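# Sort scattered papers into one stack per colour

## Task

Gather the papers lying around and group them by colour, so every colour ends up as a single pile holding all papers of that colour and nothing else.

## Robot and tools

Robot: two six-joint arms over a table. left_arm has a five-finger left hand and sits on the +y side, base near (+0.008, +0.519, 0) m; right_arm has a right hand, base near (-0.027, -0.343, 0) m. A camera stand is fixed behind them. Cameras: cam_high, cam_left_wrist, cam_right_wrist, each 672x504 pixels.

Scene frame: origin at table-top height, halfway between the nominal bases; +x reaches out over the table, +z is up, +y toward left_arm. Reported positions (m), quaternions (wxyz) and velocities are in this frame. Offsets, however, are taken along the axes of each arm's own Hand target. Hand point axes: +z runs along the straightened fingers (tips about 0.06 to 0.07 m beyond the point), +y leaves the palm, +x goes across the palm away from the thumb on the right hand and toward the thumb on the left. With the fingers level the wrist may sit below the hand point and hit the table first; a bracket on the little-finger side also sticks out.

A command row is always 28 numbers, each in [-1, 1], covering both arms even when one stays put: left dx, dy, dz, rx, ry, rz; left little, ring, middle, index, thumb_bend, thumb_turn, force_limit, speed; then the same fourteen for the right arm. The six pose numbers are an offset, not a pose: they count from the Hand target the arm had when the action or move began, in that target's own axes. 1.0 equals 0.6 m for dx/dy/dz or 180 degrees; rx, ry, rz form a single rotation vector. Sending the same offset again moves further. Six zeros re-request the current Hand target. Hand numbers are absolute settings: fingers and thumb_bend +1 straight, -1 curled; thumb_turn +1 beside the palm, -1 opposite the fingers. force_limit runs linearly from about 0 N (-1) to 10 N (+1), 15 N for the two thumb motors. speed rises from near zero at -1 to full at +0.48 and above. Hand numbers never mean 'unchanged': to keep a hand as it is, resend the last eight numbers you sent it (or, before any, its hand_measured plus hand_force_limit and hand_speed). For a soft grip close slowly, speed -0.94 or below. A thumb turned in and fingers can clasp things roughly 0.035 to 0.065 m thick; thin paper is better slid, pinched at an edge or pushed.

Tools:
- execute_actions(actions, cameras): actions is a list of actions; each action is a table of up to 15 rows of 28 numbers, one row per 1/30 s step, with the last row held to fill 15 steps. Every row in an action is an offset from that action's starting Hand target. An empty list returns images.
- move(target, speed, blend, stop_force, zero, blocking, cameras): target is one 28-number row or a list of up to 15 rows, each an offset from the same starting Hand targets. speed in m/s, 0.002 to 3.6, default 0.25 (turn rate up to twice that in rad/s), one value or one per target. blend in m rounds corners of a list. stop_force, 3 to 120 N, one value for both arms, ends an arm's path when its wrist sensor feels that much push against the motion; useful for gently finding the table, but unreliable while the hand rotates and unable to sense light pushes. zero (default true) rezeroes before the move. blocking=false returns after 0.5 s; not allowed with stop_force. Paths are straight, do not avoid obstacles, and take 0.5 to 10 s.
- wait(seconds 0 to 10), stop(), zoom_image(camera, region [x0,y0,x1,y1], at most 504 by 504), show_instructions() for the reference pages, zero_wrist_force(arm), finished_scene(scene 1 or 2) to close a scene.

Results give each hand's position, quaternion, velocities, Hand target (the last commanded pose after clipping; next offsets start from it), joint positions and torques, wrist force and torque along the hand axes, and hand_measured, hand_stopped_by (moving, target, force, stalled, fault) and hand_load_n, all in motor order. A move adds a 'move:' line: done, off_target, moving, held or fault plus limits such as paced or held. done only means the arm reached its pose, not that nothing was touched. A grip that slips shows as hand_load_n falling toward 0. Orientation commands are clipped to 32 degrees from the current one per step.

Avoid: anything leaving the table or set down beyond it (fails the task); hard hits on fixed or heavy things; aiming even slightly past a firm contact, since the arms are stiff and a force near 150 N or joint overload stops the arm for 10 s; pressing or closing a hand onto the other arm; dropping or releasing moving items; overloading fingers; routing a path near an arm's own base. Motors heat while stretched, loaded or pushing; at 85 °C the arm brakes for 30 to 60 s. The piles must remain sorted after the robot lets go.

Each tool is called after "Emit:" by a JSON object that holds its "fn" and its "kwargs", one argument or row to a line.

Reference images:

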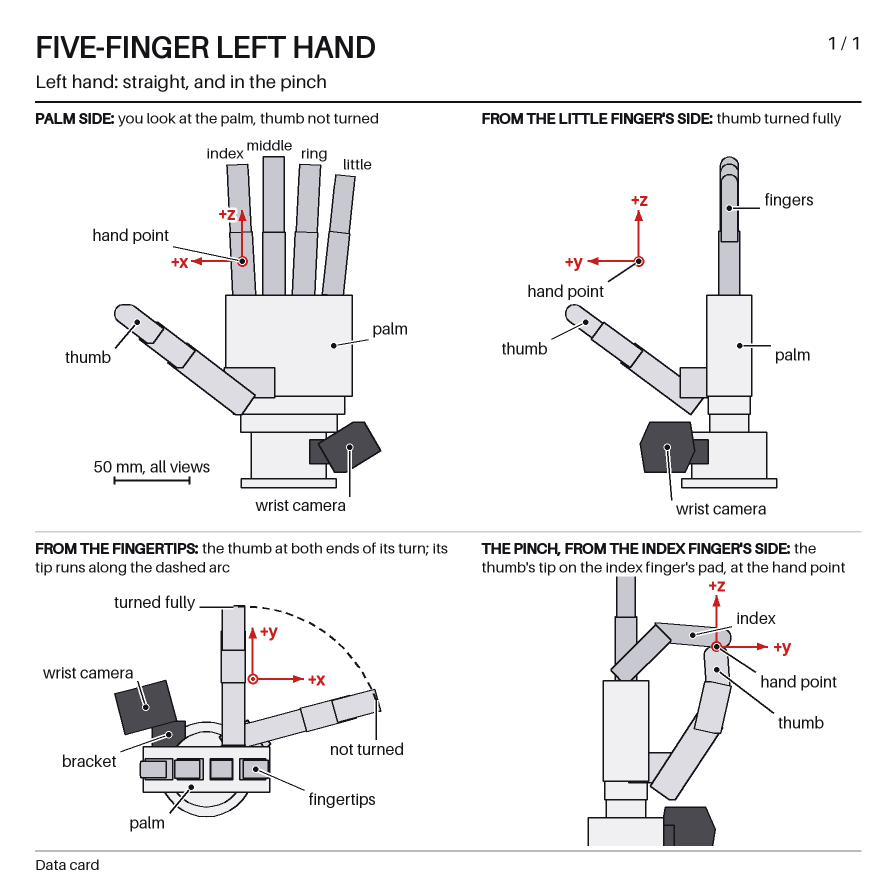

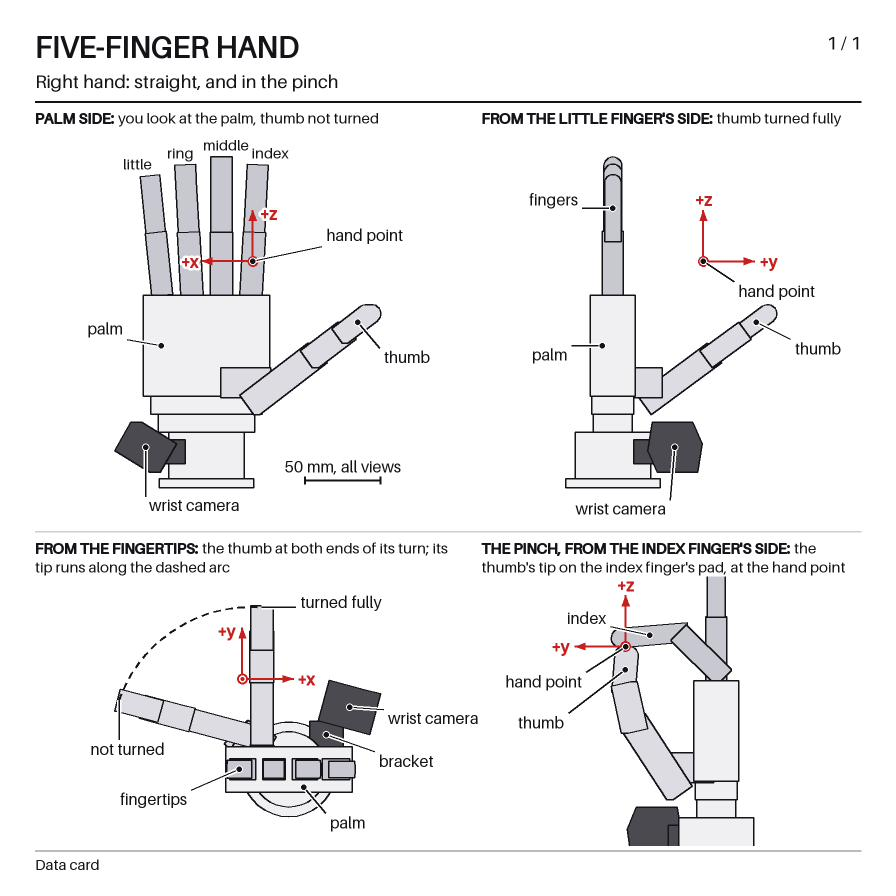

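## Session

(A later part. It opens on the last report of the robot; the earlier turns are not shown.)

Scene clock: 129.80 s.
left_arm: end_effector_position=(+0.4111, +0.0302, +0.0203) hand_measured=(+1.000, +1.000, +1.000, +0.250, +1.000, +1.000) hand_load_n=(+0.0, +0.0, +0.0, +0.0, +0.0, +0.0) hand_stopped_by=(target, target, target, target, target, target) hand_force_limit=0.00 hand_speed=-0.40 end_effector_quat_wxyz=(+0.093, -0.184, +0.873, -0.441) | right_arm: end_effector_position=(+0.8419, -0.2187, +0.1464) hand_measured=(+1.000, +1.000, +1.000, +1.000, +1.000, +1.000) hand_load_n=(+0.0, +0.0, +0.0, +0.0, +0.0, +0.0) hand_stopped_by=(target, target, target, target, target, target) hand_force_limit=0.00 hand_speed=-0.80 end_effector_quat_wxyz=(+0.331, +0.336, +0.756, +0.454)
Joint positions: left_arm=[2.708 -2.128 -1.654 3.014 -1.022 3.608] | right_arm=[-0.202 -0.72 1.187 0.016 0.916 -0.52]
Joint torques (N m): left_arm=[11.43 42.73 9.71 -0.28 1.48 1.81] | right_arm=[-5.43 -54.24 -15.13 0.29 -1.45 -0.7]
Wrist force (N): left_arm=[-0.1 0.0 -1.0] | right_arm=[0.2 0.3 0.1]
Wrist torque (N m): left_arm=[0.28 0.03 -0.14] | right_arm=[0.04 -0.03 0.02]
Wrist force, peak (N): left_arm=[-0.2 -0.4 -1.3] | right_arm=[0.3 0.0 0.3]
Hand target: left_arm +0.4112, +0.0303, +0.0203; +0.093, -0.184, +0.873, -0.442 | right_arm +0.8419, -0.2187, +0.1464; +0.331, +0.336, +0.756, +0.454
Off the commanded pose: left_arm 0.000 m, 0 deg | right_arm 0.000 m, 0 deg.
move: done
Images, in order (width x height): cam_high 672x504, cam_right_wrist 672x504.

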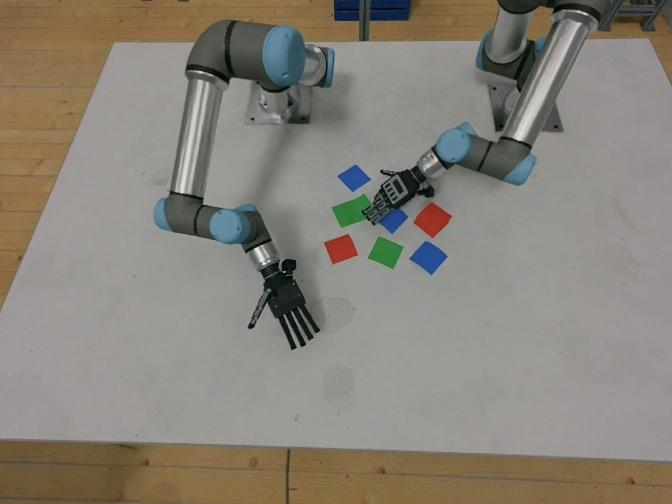

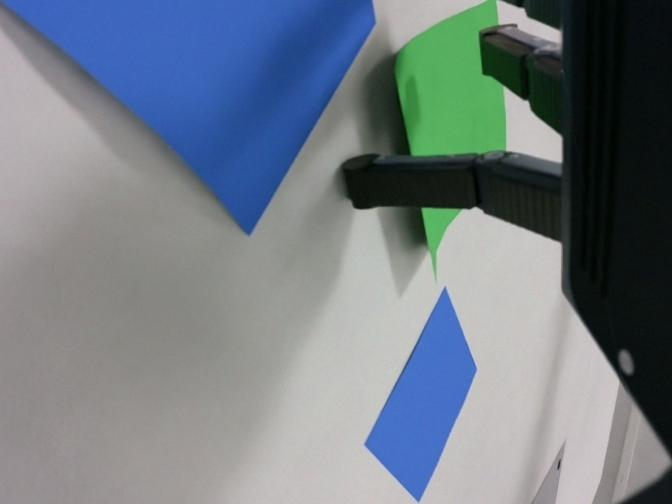

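Emit:
{"fn": "move", "kwargs": {
  "target": [
    [0.0,-0.0128,0.0175,0,0,0,1,1,1,0.25,1,1,0,-0.4,0,0,0,0,0,0,1,1,1,1,1,1,0,-0.8]
  ],
  "speed": [0.025],
  "cameras": ["cam_high","cam_right_wrist"]
}}

Emit:
{"fn": "zoom_image", "kwargs": {
  "camera": "cam_high",
  "region": [310, 130, 470, 290]
}}

Scene clock: 130.77 s.
left_arm: end_effector_position=(+0.4163, +0.0183, +0.0202) hand_measured=(+1.000, +1.000, +1.000, +0.250, +1.000, +1.000) hand_load_n=(+0.0, +0.0, +0.0, +0.0, +0.0, +0.0) hand_stopped_by=(target, target, target, target, target, target) hand_force_limit=0.00 hand_speed=-0.40 end_effector_quat_wxyz=(+0.093, -0.184, +0.873, -0.441) | right_arm: end_effector_position=(+0.8419, -0.2187, +0.1464) hand_measured=(+1.000, +1.000, +1.000, +1.000, +1.000, +1.000) hand_load_n=(+0.0, +0.0, +0.0, +0.0, +0.0, +0.0) hand_stopped_by=(target, target, target, target, target, target) hand_force_limit=0.00 hand_speed=-0.80 end_effector_quat_wxyz=(+0.331, +0.336, +0.756, +0.454)
Joint positions: left_arm=[2.69 -2.15 -1.615 3.004 -1.035 3.593] | right_arm=[-0.202 -0.72 1.187 0.016 0.916 -0.52]
Joint torques (N m): left_arm=[9.79 43.68 10.75 0.02 1.34 1.62] | right_arm=[-4.56 -55.09 -15.79 0.03 -1.35 -0.53]
Wrist force (N): left_arm=[0.1 0.1 -0.9] | right_arm=[0.3 0.1 0.2]
Wrist torque (N m): left_arm=[0.27 0.02 -0.13] | right_arm=[0.01 -0.06 0.02]
Wrist force, peak (N): left_arm=[-0.3 0.0 -1.3] | right_arm=[0.2 -0.1 0.4]
Hand target: left_arm +0.4164, +0.0184, +0.0203; +0.093, -0.184, +0.873, -0.442 | right_arm +0.8419, -0.2187, +0.1464; +0.331, +0.336, +0.756, +0.454
Off the commanded pose: left_arm 0.000 m, 0 deg | right_arm 0.000 m, 0 deg.
move: done
Images, in order (width x height): cam_high 672x504, cam_right_wrist 672x504.

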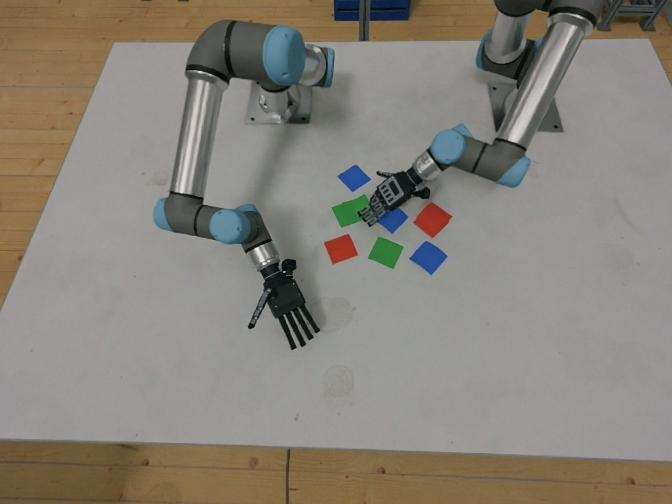

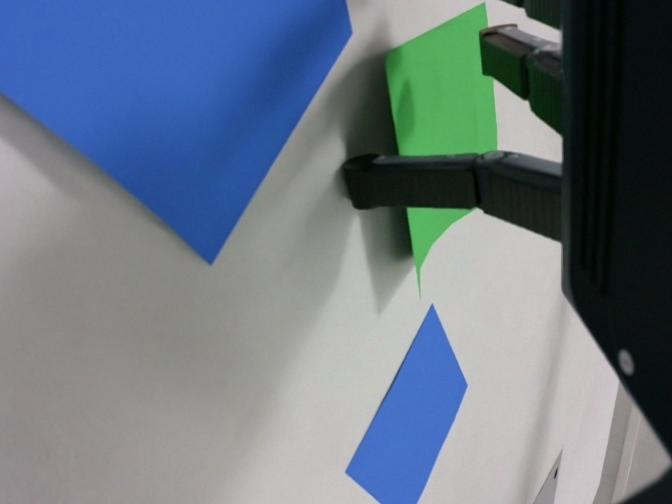

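Scaled by 3.150 from the camera's 672x504 image, which has a finer 960x720 frame.

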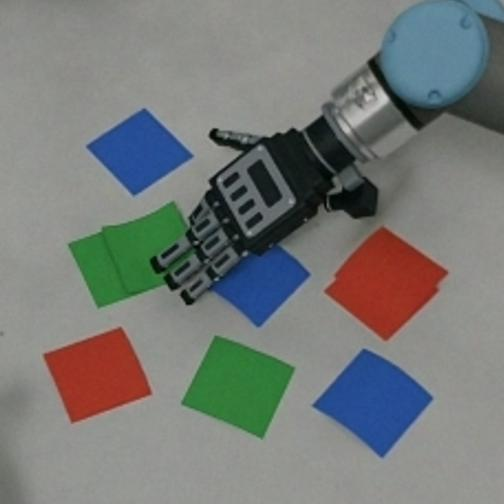

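Emit:
{"fn": "move", "kwargs": {
  "target": [
    [0.0,-0.0099,0.0134,0,0,0,1,1,1,0.25,1,1,0,-0.4,0,0,0,0,0,0,1,1,1,1,1,1,0,-0.8]
  ],
  "speed": [0.025],
  "cameras": ["cam_high","cam_right_wrist"]
}}

Emit:
{"fn": "zoom_image", "kwargs": {
  "camera": "cam_high",
  "region": [310, 130, 470, 290]
}}

Scene clock: 131.93 s.
left_arm: end_effector_position=(+0.4204, +0.0091, +0.0202) hand_measured=(+1.000, +1.000, +1.000, +0.250, +1.000, +1.000) hand_load_n=(+0.0, +0.0, +0.0, +0.0, +0.0, +0.0) hand_stopped_by=(target, target, target, target, target, target) hand_force_limit=0.00 hand_speed=-0.40 end_effector_quat_wxyz=(+0.093, -0.184, +0.873, -0.442) end_effector_velocity=(-0.002, +0.001, -0.001) end_effector_angular_velocity=(+0.002, +0.003, +0.000) | right_arm: end_effector_position=(+0.8419, -0.2187, +0.1464) hand_measured=(+1.000, +1.000, +1.000, +1.000, +1.000, +1.000) hand_load_n=(+0.0, +0.0, +0.0, +0.0, +0.0, +0.0) hand_stopped_by=(target, target, target, target, target, target) hand_force_limit=0.00 hand_speed=-0.80 end_effector_quat_wxyz=(+0.331, +0.336, +0.756, +0.454)
Joint positions: left_arm=[2.677 -2.167 -1.584 2.995 -1.044 3.583] | right_arm=[-0.202 -0.72 1.187 0.016 0.916 -0.52]
Joint velocities: left_arm=[0.001 0.001 -0.005 -0.001 0 0.001] | right_arm=[within noise]
Joint torques (N m): left_arm=[8.53 41.47 8.03 -0.62 0.1 0.08] | right_arm=[-5.72 -55.96 -15.04 0.2 -1.4 -0.66]
Wrist force (N): left_arm=[0.0 0.2 -0.9] | right_arm=[0.2 0.0 0.1]
Wrist torque (N m): left_arm=[0.27 0.04 -0.13] | right_arm=[0.00 -0.03 0.01]
Wrist force, peak (N): left_arm=[-0.2 0.2 -1.2] | right_arm=[0.3 0.1 0.4]
Hand target: left_arm +0.4205, +0.0092, +0.0203; +0.093, -0.184, +0.873, -0.442 | right_arm +0.8419, -0.2187, +0.1464; +0.331, +0.336, +0.756, +0.454
Off the commanded pose: left_arm 0.000 m, 0 deg | right_arm 0.000 m, 0 deg.
move: done
Images, in order (width x height): cam_high 672x504, cam_right_wrist 672x504.

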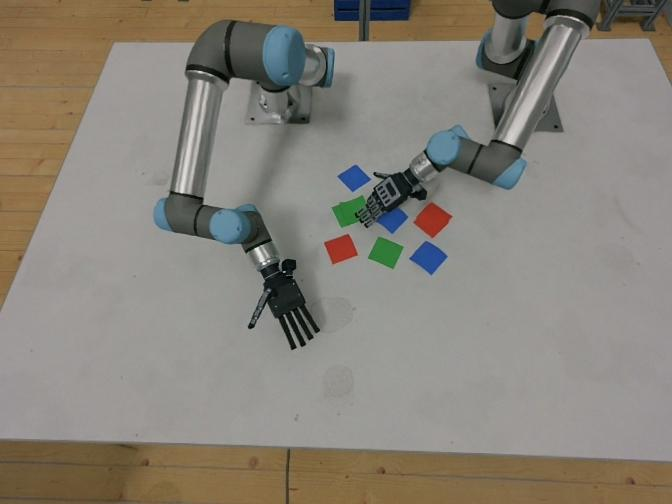

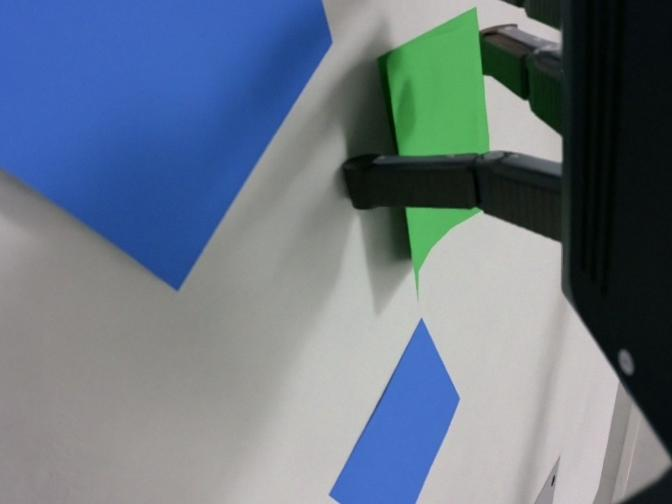

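Scaled by 3.150 from the camera's 672x504 image, which has a finer 960x720 frame.

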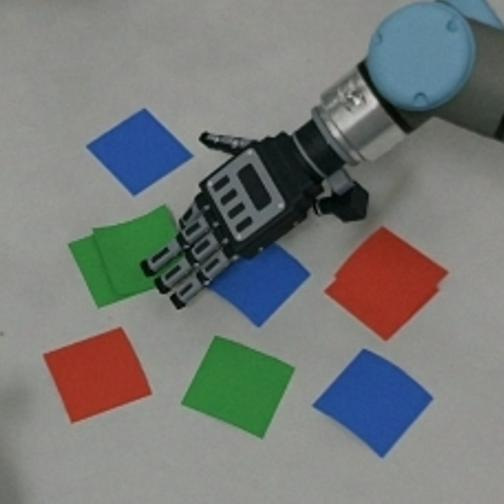

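Emit:
{"fn": "move", "kwargs": {
  "target": [
    [0.0,-0.0187,0.0255,0,0,0,1,1,1,0.25,1,1,0,-0.4,0,0,0,0,0,0,1,1,1,1,1,1,0,-0.8]
  ],
  "speed": [0.025],
  "cameras": ["cam_high","cam_right_wrist"]
}}

Emit:
{"fn": "zoom_image", "kwargs": {
  "camera": "cam_high",
  "region": [310, 130, 470, 290]
}}

Scene clock: 133.27 s.
left_arm: end_effector_position=(+0.4280, -0.0082, +0.0202) hand_measured=(+1.000, +1.000, +1.000, +0.250, +1.000, +1.000) hand_load_n=(+0.0, -0.5, +0.0, +0.0, +0.0, +0.0) hand_stopped_by=(target, target, target, target, target, target) hand_force_limit=0.00 hand_speed=-0.40 end_effector_quat_wxyz=(+0.093, -0.184, +0.873, -0.441) | right_arm: end_effector_position=(+0.8419, -0.2187, +0.1464) hand_measured=(+1.000, +1.000, +1.000, +1.000, +1.000, +1.000) hand_load_n=(+0.0, +0.0, +0.0, +0.0, +0.0, +0.0) hand_stopped_by=(target, target, target, target, target, target) hand_force_limit=0.00 hand_speed=-0.80 end_effector_quat_wxyz=(+0.331, +0.336, +0.756, +0.454)
Joint positions: left_arm=[2.654 -2.2 -1.524 2.978 -1.061 3.565] | right_arm=[-0.202 -0.72 1.187 0.016 0.916 -0.52]
Joint torques (N m): left_arm=[8.92 45.18 11.58 0.45 0.87 1.05] | right_arm=[-5.47 -55.55 -15.19 0.13 -1.3 -0.46]
Wrist force (N): left_arm=[0.1 0.1 -0.8] | right_arm=[0.2 0.2 -0.1]
Wrist torque (N m): left_arm=[0.24 0.01 -0.12] | right_arm=[0.03 -0.02 0.01]
Wrist force, peak (N): left_arm=[-0.1 0.0 -1.1] | right_arm=[0.1 0.1 0.4]
Hand target: left_arm +0.4281, -0.0081, +0.0202; +0.093, -0.184, +0.873, -0.442 | right_arm +0.8419, -0.2187, +0.1464; +0.331, +0.336, +0.756, +0.454
Off the commanded pose: left_arm 0.000 m, 0 deg | right_arm 0.000 m, 0 deg.
move: done
Images, in order (width x height): cam_high 672x504, cam_right_wrist 672x504.

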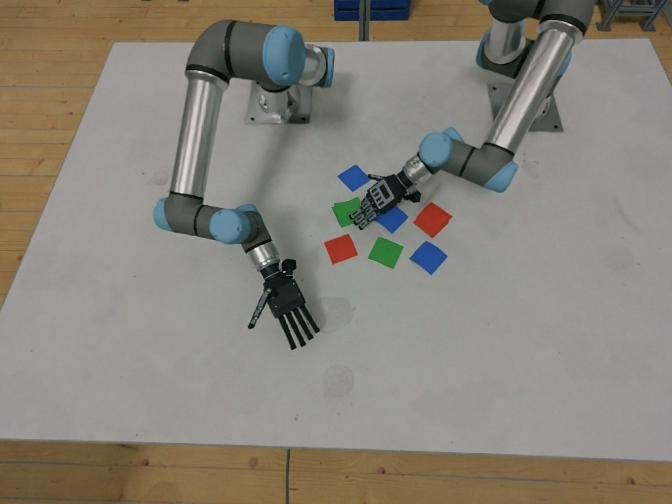

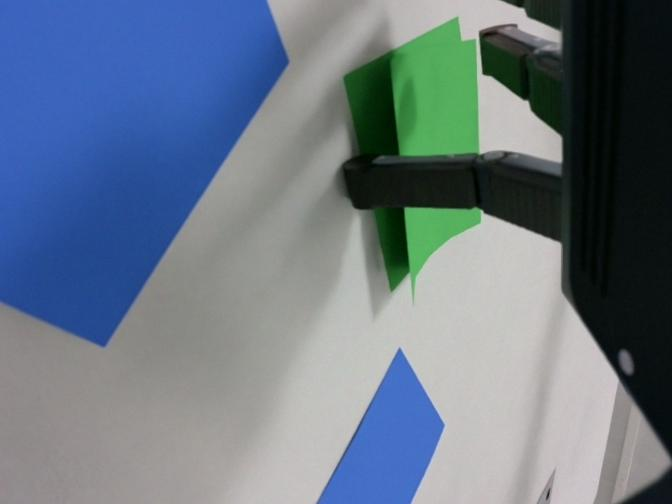

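Scaled by 3.150 from the camera's 672x504 image, which has a finer 960x720 frame.

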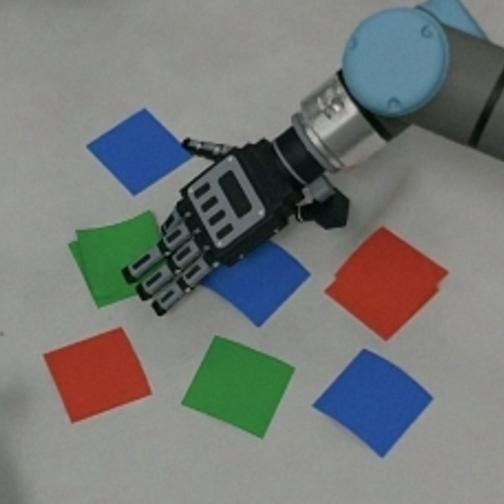

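Emit:
{"fn": "move", "kwargs": {
  "target": [
    [0.0,0.0118,-0.0161,0,0,0,1,1,1,0.25,1,1,0,-0.4,0,0,0,0,0,0,1,1,1,1,1,1,0,-0.8],
    [0.0,-0.0554,-0.0654,0,0,0,1,1,1,0.25,1,1,0,-0.4,0,0,0,0,0,0,1,1,1,1,1,1,0,-0.8],
    [-0.0998,-0.0410,-0.0708,0,-0.5230,-0.3841,1,1,1,0.6,1,-1,0,-0.4,0,0,0,0,0,0,1,1,1,1,1,1,0,-0.8]
  ],
  "speed": [0.05,0.1,0.3],
  "cameras": ["cam_high","cam_right_wrist"]
}}

Emit:
{"fn": "zoom_image", "kwargs": {
  "camera": "cam_high",
  "region": [310, 130, 470, 290]
}}

Scene clock: 141.03 s.
left_arm: end_effector_position=(+0.4750, +0.0340, +0.0652) hand_measured=(+1.000, +1.000, +1.000, +0.600, +1.000, -1.000) hand_load_n=(+0.0, +0.0, +0.0, +0.0, +0.0, +0.0) hand_stopped_by=(target, target, target, target, target, target) hand_force_limit=0.00 hand_speed=-0.40 end_effector_quat_wxyz=(-0.425, +0.840, -0.301, +0.152) | right_arm: end_effector_position=(+0.8419, -0.2187, +0.1464) hand_measured=(+1.000, +1.000, +1.000, +1.000, +1.000, +1.000) hand_load_n=(+0.0, +0.0, +0.0, +0.0, +0.0, +0.0) hand_stopped_by=(target, target, target, target, target, target) hand_force_limit=0.00 hand_speed=-0.80 end_effector_quat_wxyz=(+0.331, +0.336, +0.756, +0.454)
Joint positions: left_arm=[2.302 -2.72 -0.671 1.593 -2.489 1.289] | right_arm=[-0.202 -0.72 1.187 0.016 0.916 -0.52]
Joint torques (N m): left_arm=[-10.1 50.99 25.14 -4.07 -1.71 -2.21] | right_arm=[-4.83 -53.89 -15.16 0.25 -1.2 -0.68]
Wrist force (N): left_arm=[0.6 -0.2 -0.9] | right_arm=[0.1 0.0 0.3]
Wrist torque (N m): left_arm=[0.21 -0.11 -0.13] | right_arm=[-0.01 -0.02 0.00]
Wrist force, peak (N): left_arm=[-0.2 -0.9 -1.4] | right_arm=[0.3 0.0 0.4]
Hand target: left_arm +0.4750, +0.0340, +0.0652; -0.425, +0.840, -0.301, +0.152 | right_arm +0.8419, -0.2187, +0.1464; +0.331, +0.336, +0.756, +0.454
Off the commanded pose: left_arm 0.000 m, 0 deg | right_arm 0.000 m, 0 deg.
move: done
Images, in order (width x height): cam_high 672x504, cam_right_wrist 672x504.

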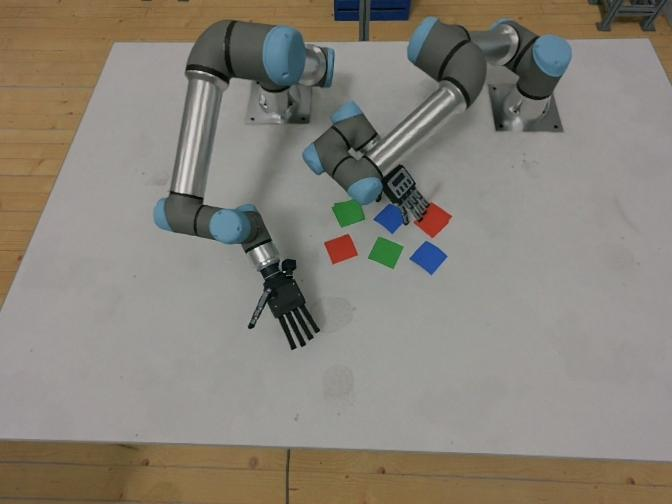

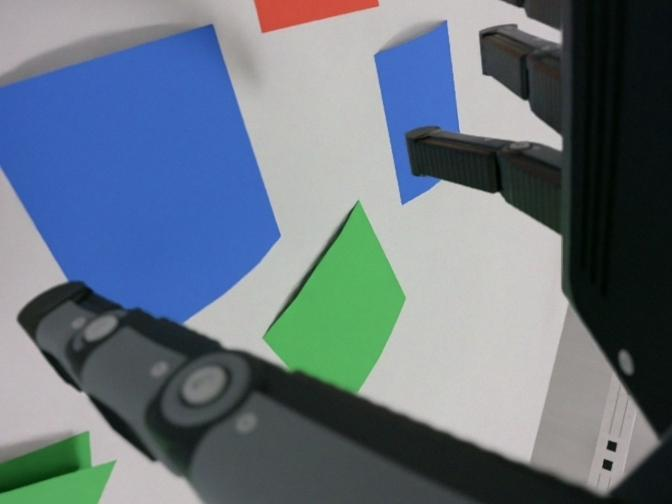

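Scaled by 3.150 from the camera's 672x504 image, which has a finer 960x720 frame.

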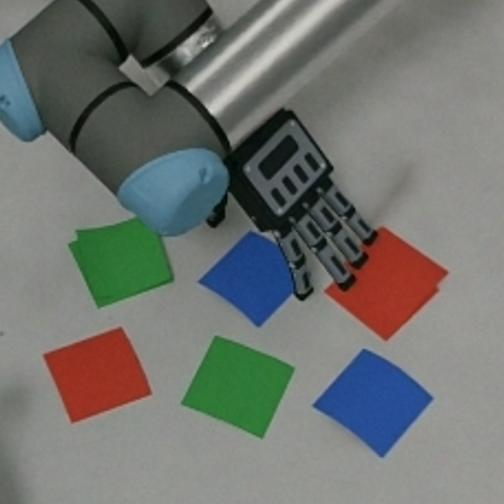

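Emit:
{"fn": "move", "kwargs": {
  "target": [
    [0,0.0557,0.0409,-0.0206,0,0,1,1,1,0.6,1,-1,0,-0.4,0,0,0,0,0,0,1,1,1,1,1,1,0,-0.8]
  ],
  "speed": 0.08,
  "cameras": ["cam_right_wrist"]
}}

Scene clock: 142.40 s.
left_arm: end_effector_position=(+0.4750, +0.0342, +0.0237) hand_measured=(+1.000, +1.000, +1.000, +0.600, +1.000, -1.000) hand_load_n=(+0.0, +0.0, +0.0, +0.0, +0.0, +0.0) hand_stopped_by=(target, target, target, target, target, target) hand_force_limit=0.00 hand_speed=-0.40 end_effector_quat_wxyz=(-0.398, +0.853, -0.306, +0.142) | right_arm: end_effector_position=(+0.8419, -0.2187, +0.1464) hand_measured=(+1.000, +1.000, +1.000, +1.000, +1.000, +1.000) hand_load_n=(+0.0, +0.0, +0.0, +0.0, +0.0, +0.0) hand_stopped_by=(target, target, target, target, target, target) hand_force_limit=0.00 hand_speed=-0.80 end_effector_quat_wxyz=(+0.331, +0.336, +0.756, +0.454)
Joint positions: left_arm=[2.322 -2.734 -0.713 1.698 -2.43 1.34] | right_arm=[-0.202 -0.72 1.187 0.016 0.916 -0.52]
Joint torques (N m): left_arm=[-11.11 59.3 24.78 -4.08 -3.79 -2.27] | right_arm=[-4.65 -56.19 -15.45 0.04 -1.31 -0.81]
Wrist force (N): left_arm=[0.6 -0.4 -0.7] | right_arm=[0.2 0.0 0.2]
Wrist torque (N m): left_arm=[0.20 -0.07 -0.10] | right_arm=[-0.01 -0.04 0.01]
Wrist force, peak (N): left_arm=[0.5 -1.2 -1.8] | right_arm=[0.1 0.2 0.4]
Hand target: left_arm +0.4750, +0.0340, +0.0237; -0.398, +0.853, -0.306, +0.142 | right_arm +0.8419, -0.2187, +0.1464; +0.331, +0.336, +0.756, +0.454
Off the commanded pose: left_arm 0.000 m, 0 deg | right_arm 0.000 m, 0 deg.
move: done
Images, in order (width x height): cam_right_wrist 672x504.

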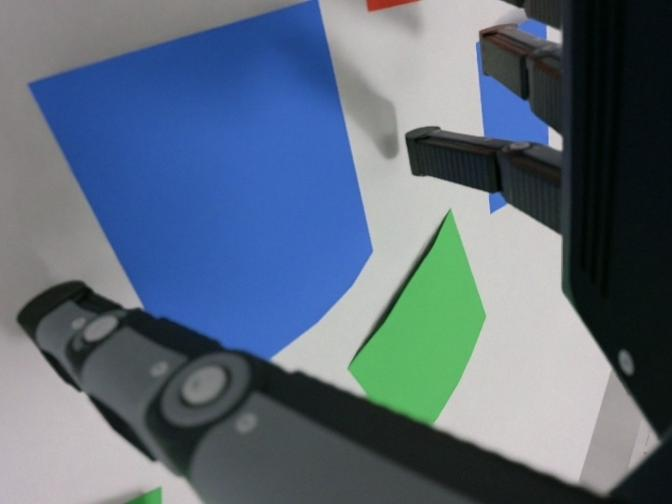

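Emit:
{"fn": "move", "kwargs": {
  "target": [
    [-0.0125,0,0,0,-0.0106,-0.0089,1,1,1,0.6,1,-1,0,-0.4,0,0,0,0,0,0,1,1,1,1,1,1,0,-0.8]
  ],
  "speed": 0.04,
  "cameras": ["cam_right_wrist"]
}}

Scene clock: 143.60 s.
left_arm: end_effector_position=(+0.4691, +0.0388, +0.0237) hand_measured=(+1.000, +1.000, +1.000, +0.600, +1.000, -1.000) hand_load_n=(+0.0, +0.0, +0.0, +0.0, +0.0, +0.0) hand_stopped_by=(target, target, target, target, target, target) hand_force_limit=0.00 hand_speed=-0.40 end_effector_quat_wxyz=(-0.401, +0.860, -0.287, +0.133) | right_arm: end_effector_position=(+0.8419, -0.2187, +0.1464) hand_measured=(+1.000, +1.000, +1.000, +1.000, +1.000, +1.000) hand_load_n=(+0.0, +0.0, +0.0, +0.0, +0.0, +0.0) hand_stopped_by=(target, target, target, target, target, target) hand_force_limit=0.00 hand_speed=-0.80 end_effector_quat_wxyz=(+0.331, +0.336, +0.756, +0.454)
Joint positions: left_arm=[2.319 -2.735 -0.725 1.66 -2.421 1.272] | right_arm=[-0.202 -0.72 1.187 0.016 0.916 -0.52]
Joint torques (N m): left_arm=[-8.64 47.57 24.15 -0.85 -1.49 3.29] | right_arm=[-5.16 -55.28 -15.18 0.18 -1.48 -0.91]
Wrist force (N): left_arm=[0.6 -0.3 -0.9] | right_arm=[0.2 0.1 0.1]
Wrist torque (N m): left_arm=[0.17 -0.05 -0.14] | right_arm=[0.01 -0.03 0.01]
Wrist force, peak (N): left_arm=[0.7 -0.4 -0.8] | right_arm=[0.4 0.1 0.2]
Hand target: left_arm +0.4692, +0.0388, +0.0238; -0.401, +0.860, -0.287, +0.133 | right_arm +0.8419, -0.2187, +0.1464; +0.331, +0.336, +0.756, +0.454
Off the commanded pose: left_arm 0.000 m, 0 deg | right_arm 0.000 m, 0 deg.
move: done
Images, in order (width x height): cam_right_wrist 672x504.

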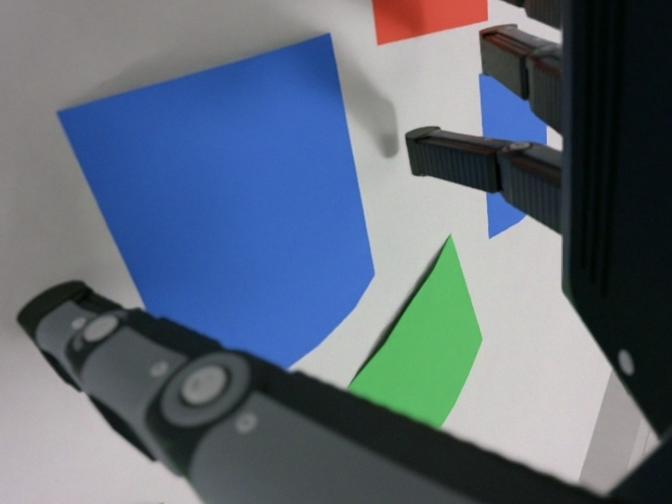

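Emit:
{"fn": "move", "kwargs": {
  "target": [
    [0,0.0102,0.0086,0,0,0,1,1,1,0.6,1,-1,0,-0.4,0,0,0,0,0,0,1,1,1,1,1,1,0,-0.8]
  ],
  "speed": 0.008,
  "stop_force": 3,
  "cameras": ["cam_right_wrist"]
}}

Scene clock: 145.47 s.
left_arm: end_effector_position=(+0.4692, +0.0388, +0.0181) hand_measured=(+1.000, +1.000, +1.000, +0.600, +1.000, -1.000) hand_load_n=(+0.0, +0.0, +0.0, +0.0, +0.5, +0.0) hand_stopped_by=(target, target, target, target, target, target) hand_force_limit=0.00 hand_speed=-0.40 end_effector_quat_wxyz=(-0.401, +0.860, -0.287, +0.133) | right_arm: end_effector_position=(+0.8419, -0.2187, +0.1464) hand_measured=(+1.000, +1.000, +1.000, +1.000, +1.000, +1.000) hand_load_n=(+0.0, +0.0, +0.0, +0.0, +0.0, +0.0) hand_stopped_by=(target, target, target, target, target, target) hand_force_limit=0.00 hand_speed=-0.80 end_effector_quat_wxyz=(+0.331, +0.336, +0.756, +0.454)
Joint positions: left_arm=[2.319 -2.741 -0.727 1.669 -2.421 1.272] | right_arm=[-0.202 -0.72 1.187 0.016 0.916 -0.52]
Joint torques (N m): left_arm=[0.33 56.4 24 -3.76 1.2 3.1] | right_arm=[-4.97 -54.5 -14.54 0.24 -1.44 -0.61]
Wrist force (N): left_arm=[0.6 -4.4 -3.8] | right_arm=[0.2 0.2 0.3]
Wrist torque (N m): left_arm=[-0.21 -0.07 -0.08] | right_arm=[0.01 -0.04 0.02]
Wrist force, peak (N): left_arm=[0.7 -8.4 -6.4] | right_arm=[0.4 0.0 0.4]
Hand target: left_arm +0.4691, +0.0388, +0.0180; -0.401, +0.860, -0.287, +0.133 (not the last commanded pose) | right_arm +0.8419, -0.2187, +0.1464; +0.331, +0.336, +0.756, +0.454
Off the commanded pose: left_arm 0.002 m, 0 deg | right_arm 0.000 m, 0 deg.
move: contact (left_arm)
Images, in order (width x height): cam_right_wrist 672x504.

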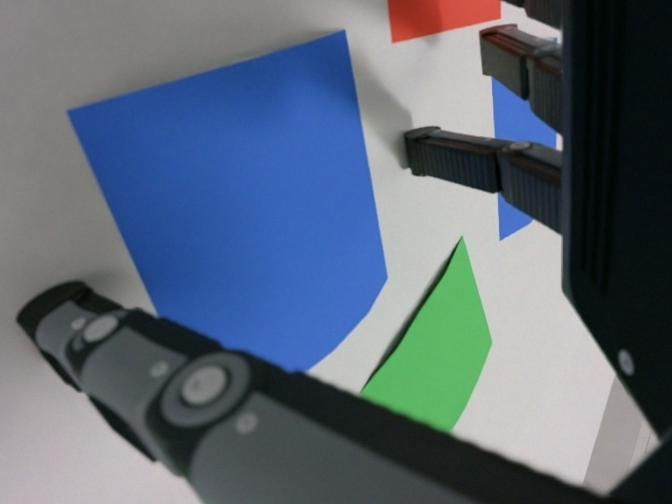

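Emit:
{"fn": "move", "kwargs": {
  "target": [
    [0,-0.0041,-0.0034,0.0172,0,0,1,1,1,0.6,1,-1,0,-0.4,0,0,0,0,0,0,1,1,1,1,1,1,0,-0.8],
    [0,-0.0041,-0.0034,0.0172,0,0,1,1,1,0.38,1,-1,0,-0.4,0,0,0,0,0,0,1,1,1,1,1,1,0,-0.8],
    [0,-0.0034,-0.0029,0.0172,0,0,1,1,1,0.38,1,-1,0,-0.4,0,0,0,0,0,0,1,1,1,1,1,1,0,-0.8],
    [0,-0.0034,-0.0029,0.0172,0,0,1,1,1,0.28,1,-1,0,-0.4,0,0,0,0,0,0,1,1,1,1,1,1,0,-0.8]
  ],
  "speed": 0.02,
  "cameras": ["cam_right_wrist"]
}}

Emit:
{"fn": "move", "kwargs": {
  "target": [
    [0,0,0,0,0,0,1,1,1,0.2,1,-1,0.2,-0.4,0,0,0,0,0,0,1,1,1,1,1,1,0,-0.8]
  ],
  "speed": 0.02,
  "cameras": ["cam_right_wrist"]
}}

Scene clock: 148.97 s.
left_arm: end_effector_position=(+0.4691, +0.0388, +0.0207) hand_measured=(+1.000, +1.000, +1.000, +0.280, +1.000, -1.000) hand_load_n=(+0.0, +0.0, +0.0, +0.5, +0.0, +0.0) hand_stopped_by=(target, target, target, target, target, target) hand_force_limit=0.00 hand_speed=-0.40 end_effector_quat_wxyz=(-0.424, +0.848, -0.283, +0.141) | right_arm: end_effector_position=(+0.8419, -0.2187, +0.1464) hand_measured=(+1.000, +1.000, +1.000, +1.000, +1.000, +1.000) hand_load_n=(+0.0, +0.0, +0.0, +0.0, +0.0, +0.0) hand_stopped_by=(target, target, target, target, target, target) hand_force_limit=0.00 hand_speed=-0.80 end_effector_quat_wxyz=(+0.331, +0.336, +0.756, +0.454)
Joint positions: left_arm=[2.303 -2.764 -0.708 1.627 -2.468 1.227] | right_arm=[-0.202 -0.72 1.187 0.016 0.916 -0.52]
Joint torques (N m): left_arm=[3.4 42.59 9.96 -0.19 1.75 -1.94] | right_arm=[-5.77 -54.58 -14.41 0.25 -1.18 -0.69]
Wrist force (N): left_arm=[0.8 -8.4 -5.5] | right_arm=[0.2 0.1 0.2]
Wrist torque (N m): left_arm=[-0.44 -0.12 0.02] | right_arm=[0.00 -0.04 0.01]
Wrist force, peak (N): left_arm=[0.6 -8.6 -5.6] | right_arm=[0.4 0.2 0.3]
Hand target: left_arm +0.4691, +0.0388, +0.0207; -0.424, +0.848, -0.283, +0.141 | right_arm +0.8419, -0.2187, +0.1464; +0.331, +0.336, +0.756, +0.454
Off the commanded pose: left_arm 0.000 m, 0 deg | right_arm 0.000 m, 0 deg.
move: done
Images, in order (width x height): cam_right_wrist 672x504.

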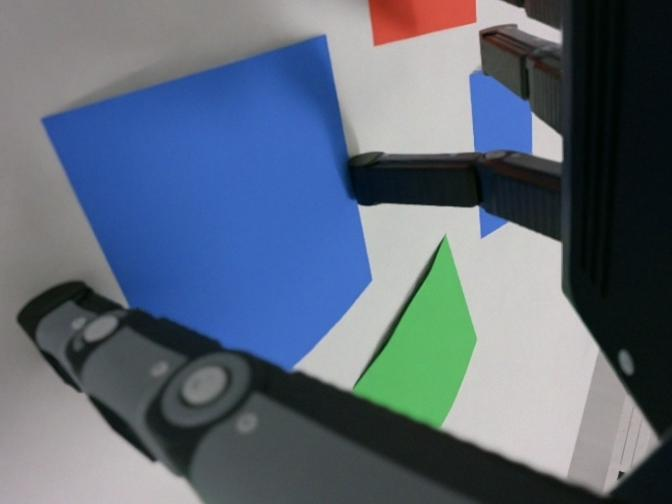

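Scene clock: 149.47 s.
left_arm: end_effector_position=(+0.4691, +0.0388, +0.0207) hand_measured=(+1.000, +1.000, +1.000, +0.200, +1.000, -1.000) hand_load_n=(+0.0, -0.5, +0.0, +3.0, +0.0, +0.0) hand_stopped_by=(target, target, target, target, target, target) hand_force_limit=0.20 hand_speed=-0.40 end_effector_quat_wxyz=(-0.424, +0.848, -0.283, +0.141) | right_arm: end_effector_position=(+0.8419, -0.2187, +0.1464) hand_measured=(+1.000, +1.000, +1.000, +1.000, +1.000, +1.000) hand_load_n=(+0.0, +0.0, +0.0, +0.0, +0.0, +0.0) hand_stopped_by=(target, target, target, target, target, target) hand_force_limit=0.00 hand_speed=-0.80 end_effector_quat_wxyz=(+0.331, +0.336, +0.756, +0.454)
Joint positions: left_arm=[2.303 -2.764 -0.708 1.627 -2.468 1.227] | right_arm=[-0.202 -0.72 1.187 0.016 0.916 -0.52]
Joint torques (N m): left_arm=[-0.35 42.34 9.47 -0.51 1.91 -2.04] | right_arm=[-5.03 -55.1 -14.64 0.29 -1.21 -0.81]
Wrist force (N): left_arm=[0.6 -12.3 -6.8] | right_arm=[0.3 -0.1 0.3]
Wrist torque (N m): left_arm=[-0.31 -0.11 0.04] | right_arm=[-0.03 -0.06 0.01]
Wrist force, peak (N): left_arm=[0.5 -12.6 -6.7] | right_arm=[0.3 -0.1 0.3]
Hand target: left_arm +0.4691, +0.0388, +0.0207; -0.424, +0.848, -0.283, +0.141 | right_arm +0.8419, -0.2187, +0.1464; +0.331, +0.336, +0.756, +0.454
Off the commanded pose: left_arm 0.000 m, 0 deg | right_arm 0.000 m, 0 deg.
move: done
Images, in order (width x height): cam_right_wrist 672x504.

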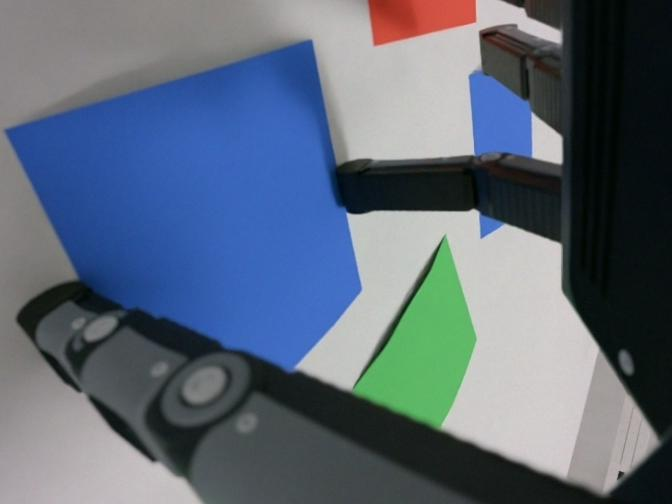

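Same as before; continue.

Emit:
{"fn": "move", "kwargs": {
  "target": [
    [0,0,0,-0.001,0,0,1,1,1,0.14,1,-1,0.2,-0.4,0,0,0,0,0,0,1,1,1,1,1,1,0,-0.8],
    [0,0.0002,0.0002,-0.002,0,0,1,1,1,0.08,1,-1,0.2,-0.4,0,0,0,0,0,0,1,1,1,1,1,1,0,-0.8]
  ],
  "speed": 0.02,
  "cameras": ["cam_right_wrist"]
}}

Emit:
{"fn": "move", "kwargs": {
  "target": [
    [0,0.0003,0.0002,-0.0015,0,0,1,1,1,0.03,1,-1,0,-0.4,0,0,0,0,0,0,1,1,1,1,1,1,0,-0.8],
    [0,0.0007,0.0005,-0.003,0,0,1,1,1,0.0,1,-1,0,-0.4,0,0,0,0,0,0,1,1,1,1,1,1,0,-0.8]
  ],
  "speed": 0.02,
  "cameras": ["cam_right_wrist"]
}}

Emit:
{"fn": "move", "kwargs": {
  "target": [
    [0,0.0007,0.0005,-0.0035,0,0,1,1,1,-0.05,1,-1,0,-0.4,0,0,0,0,0,0,1,1,1,1,1,1,0,-0.8],
    [0,0.0015,0.0011,-0.0085,0,0,1,1,1,-0.1,1,-1,0,-0.4,0,0,0,0,0,0,1,1,1,1,1,1,0,-0.8]
  ],
  "speed": 0.02,
  "cameras": ["cam_right_wrist"]
}}

Scene clock: 151.57 s.
left_arm: end_effector_position=(+0.4691, +0.0388, +0.0206) hand_measured=(+1.000, +1.000, +1.000, +0.080, +1.000, -1.000) hand_load_n=(+0.0, +0.0, +0.0, +1.0, -0.5, +0.0) hand_stopped_by=(target, target, target, target, target, target) hand_force_limit=0.20 hand_speed=-0.40 end_effector_quat_wxyz=(-0.421, +0.850, -0.284, +0.140) | right_arm: end_effector_position=(+0.8419, -0.2187, +0.1464) hand_measured=(+1.000, +1.000, +1.000, +1.000, +1.000, +1.000) hand_load_n=(+0.0, +0.0, +0.0, +0.0, +0.0, +0.0) hand_stopped_by=(target, target, target, target, target, target) hand_force_limit=0.00 hand_speed=-0.80 end_effector_quat_wxyz=(+0.331, +0.336, +0.756, +0.454)
Joint positions: left_arm=[2.305 -2.761 -0.71 1.632 -2.463 1.233] | right_arm=[-0.202 -0.72 1.187 0.016 0.916 -0.52]
Joint torques (N m): left_arm=[4.26 45.06 11.96 -1.9 -0.79 1.09] | right_arm=[-6.39 -54.29 -14.73 0.24 -1.32 -0.7]
Wrist force (N): left_arm=[1.1 -6.0 -2.9] | right_arm=[0.2 -0.1 0.0]
Wrist torque (N m): left_arm=[-0.12 -0.14 -0.08] | right_arm=[-0.01 -0.04 0.00]
Wrist force, peak (N): left_arm=[0.1 -13.9 -7.2] | right_arm=[0.4 0.1 0.3]
Hand target: left_arm +0.4691, +0.0388, +0.0206; -0.422, +0.850, -0.284, +0.140 | right_arm +0.8419, -0.2187, +0.1464; +0.331, +0.336, +0.756, +0.454
Off the commanded pose: left_arm 0.000 m, 0 deg | right_arm 0.000 m, 0 deg.
move: done
Images, in order (width x height): cam_right_wrist 672x504.

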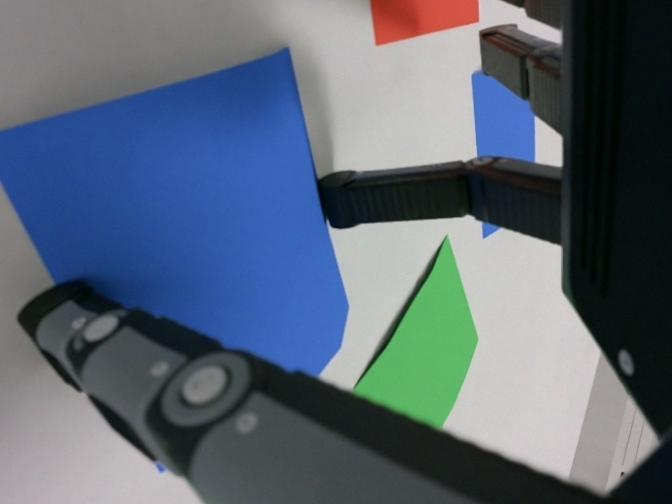

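Scene clock: 153.47 s.
left_arm: end_effector_position=(+0.4691, +0.0388, +0.0200) hand_measured=(+1.000, +1.000, +1.000, +0.000, +1.000, -1.000) hand_load_n=(+0.0, +0.0, +0.0, +0.0, -1.5, +0.0) hand_stopped_by=(target, target, target, target, target, target) hand_force_limit=0.00 hand_speed=-0.40 end_effector_quat_wxyz=(-0.417, +0.852, -0.285, +0.139) | right_arm: end_effector_position=(+0.8419, -0.2187, +0.1464) hand_measured=(+1.000, +1.000, +1.000, +1.000, +1.000, +1.000) hand_load_n=(+0.0, +0.0, +0.0, +0.0, +0.0, +0.0) hand_stopped_by=(target, target, target, target, target, target) hand_force_limit=0.00 hand_speed=-0.80 end_effector_quat_wxyz=(+0.331, +0.336, +0.756, +0.454)
Joint positions: left_arm=[2.308 -2.757 -0.713 1.639 -2.455 1.241] | right_arm=[-0.202 -0.72 1.187 0.016 0.916 -0.52]
Joint torques (N m): left_arm=[3.49 48 12.83 -3.04 -0.58 -0.13] | right_arm=[-5.85 -55.25 -13.96 0.18 -1.25 -0.63]
Wrist force (N): left_arm=[1.1 -6.4 -3.0] | right_arm=[0.2 0.1 0.2]
Wrist torque (N m): left_arm=[-0.22 -0.14 -0.05] | right_arm=[0.00 -0.04 0.01]
Wrist force, peak (N): left_arm=[1.1 -8.7 -4.2] | right_arm=[0.3 0.0 0.4]
Hand target: left_arm +0.4691, +0.0388, +0.0200; -0.418, +0.852, -0.285, +0.139 | right_arm +0.8419, -0.2187, +0.1464; +0.331, +0.336, +0.756, +0.454
Off the commanded pose: left_arm 0.000 m, 0 deg | right_arm 0.000 m, 0 deg.
move: done
Images, in order (width x height): cam_right_wrist 672x504.

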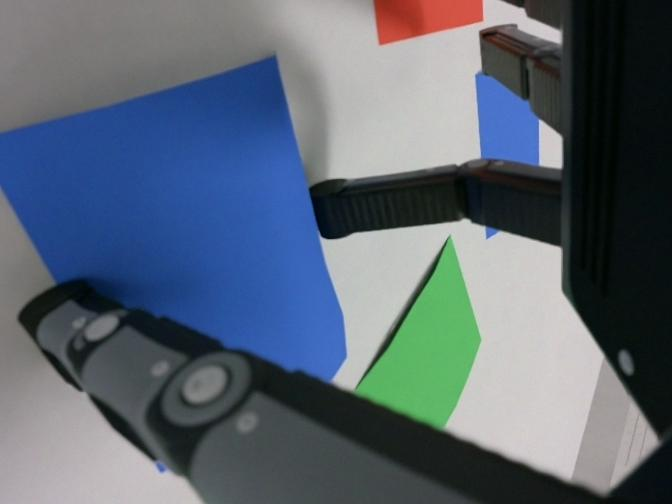

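Scene clock: 155.37 s.
left_arm: end_effector_position=(+0.4692, +0.0388, +0.0189) hand_measured=(+1.000, +1.000, +1.000, -0.100, +1.000, -1.000) hand_load_n=(+0.0, +0.0, +0.0, +0.0, +0.0, +0.0) hand_stopped_by=(target, target, target, target, target, target) hand_force_limit=0.00 hand_speed=-0.40 end_effector_quat_wxyz=(-0.406, +0.857, -0.286, +0.135) | right_arm: end_effector_position=(+0.8419, -0.2187, +0.1464) hand_measured=(+1.000, +1.000, +1.000, +1.000, +1.000, +1.000) hand_load_n=(+0.0, +0.0, +0.0, +0.0, +0.0, +0.0) hand_stopped_by=(target, target, target, target, target, target) hand_force_limit=0.00 hand_speed=-0.80 end_effector_quat_wxyz=(+0.331, +0.336, +0.756, +0.454)
Joint positions: left_arm=[2.316 -2.746 -0.723 1.659 -2.431 1.262] | right_arm=[-0.202 -0.72 1.187 0.016 0.916 -0.52]
Joint torques (N m): left_arm=[-10.09 47.2 23.8 -4.14 -3.73 -2.44] | right_arm=[-5.46 -55.94 -14.7 0.07 -1.43 -0.89]
Wrist force (N): left_arm=[1.1 -0.2 -1.0] | right_arm=[0.4 0.1 0.0]
Wrist torque (N m): left_arm=[0.18 -0.12 -0.11] | right_arm=[0.01 -0.06 0.03]
Wrist force, peak (N): left_arm=[1.3 -7.8 -3.1] | right_arm=[0.4 0.1 0.4]
Hand target: left_arm +0.4691, +0.0387, +0.0189; -0.406, +0.857, -0.286, +0.135 | right_arm +0.8419, -0.2187, +0.1464; +0.331, +0.336, +0.756, +0.454
Off the commanded pose: left_arm 0.000 m, 0 deg | right_arm 0.000 m, 0 deg.
move: done
Images, in order (width x height): cam_right_wrist 672x504.

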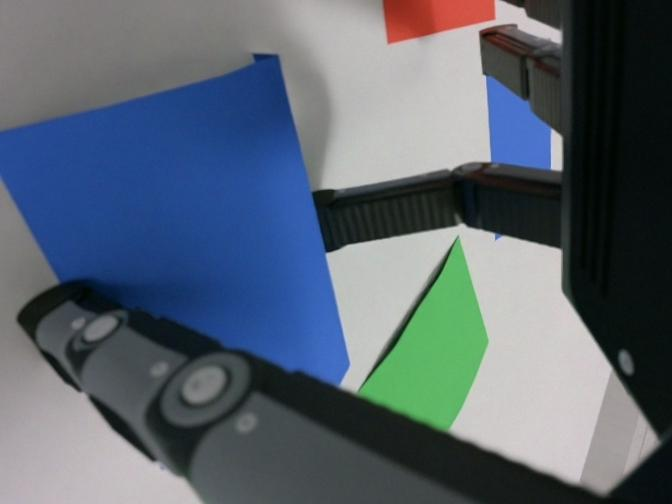

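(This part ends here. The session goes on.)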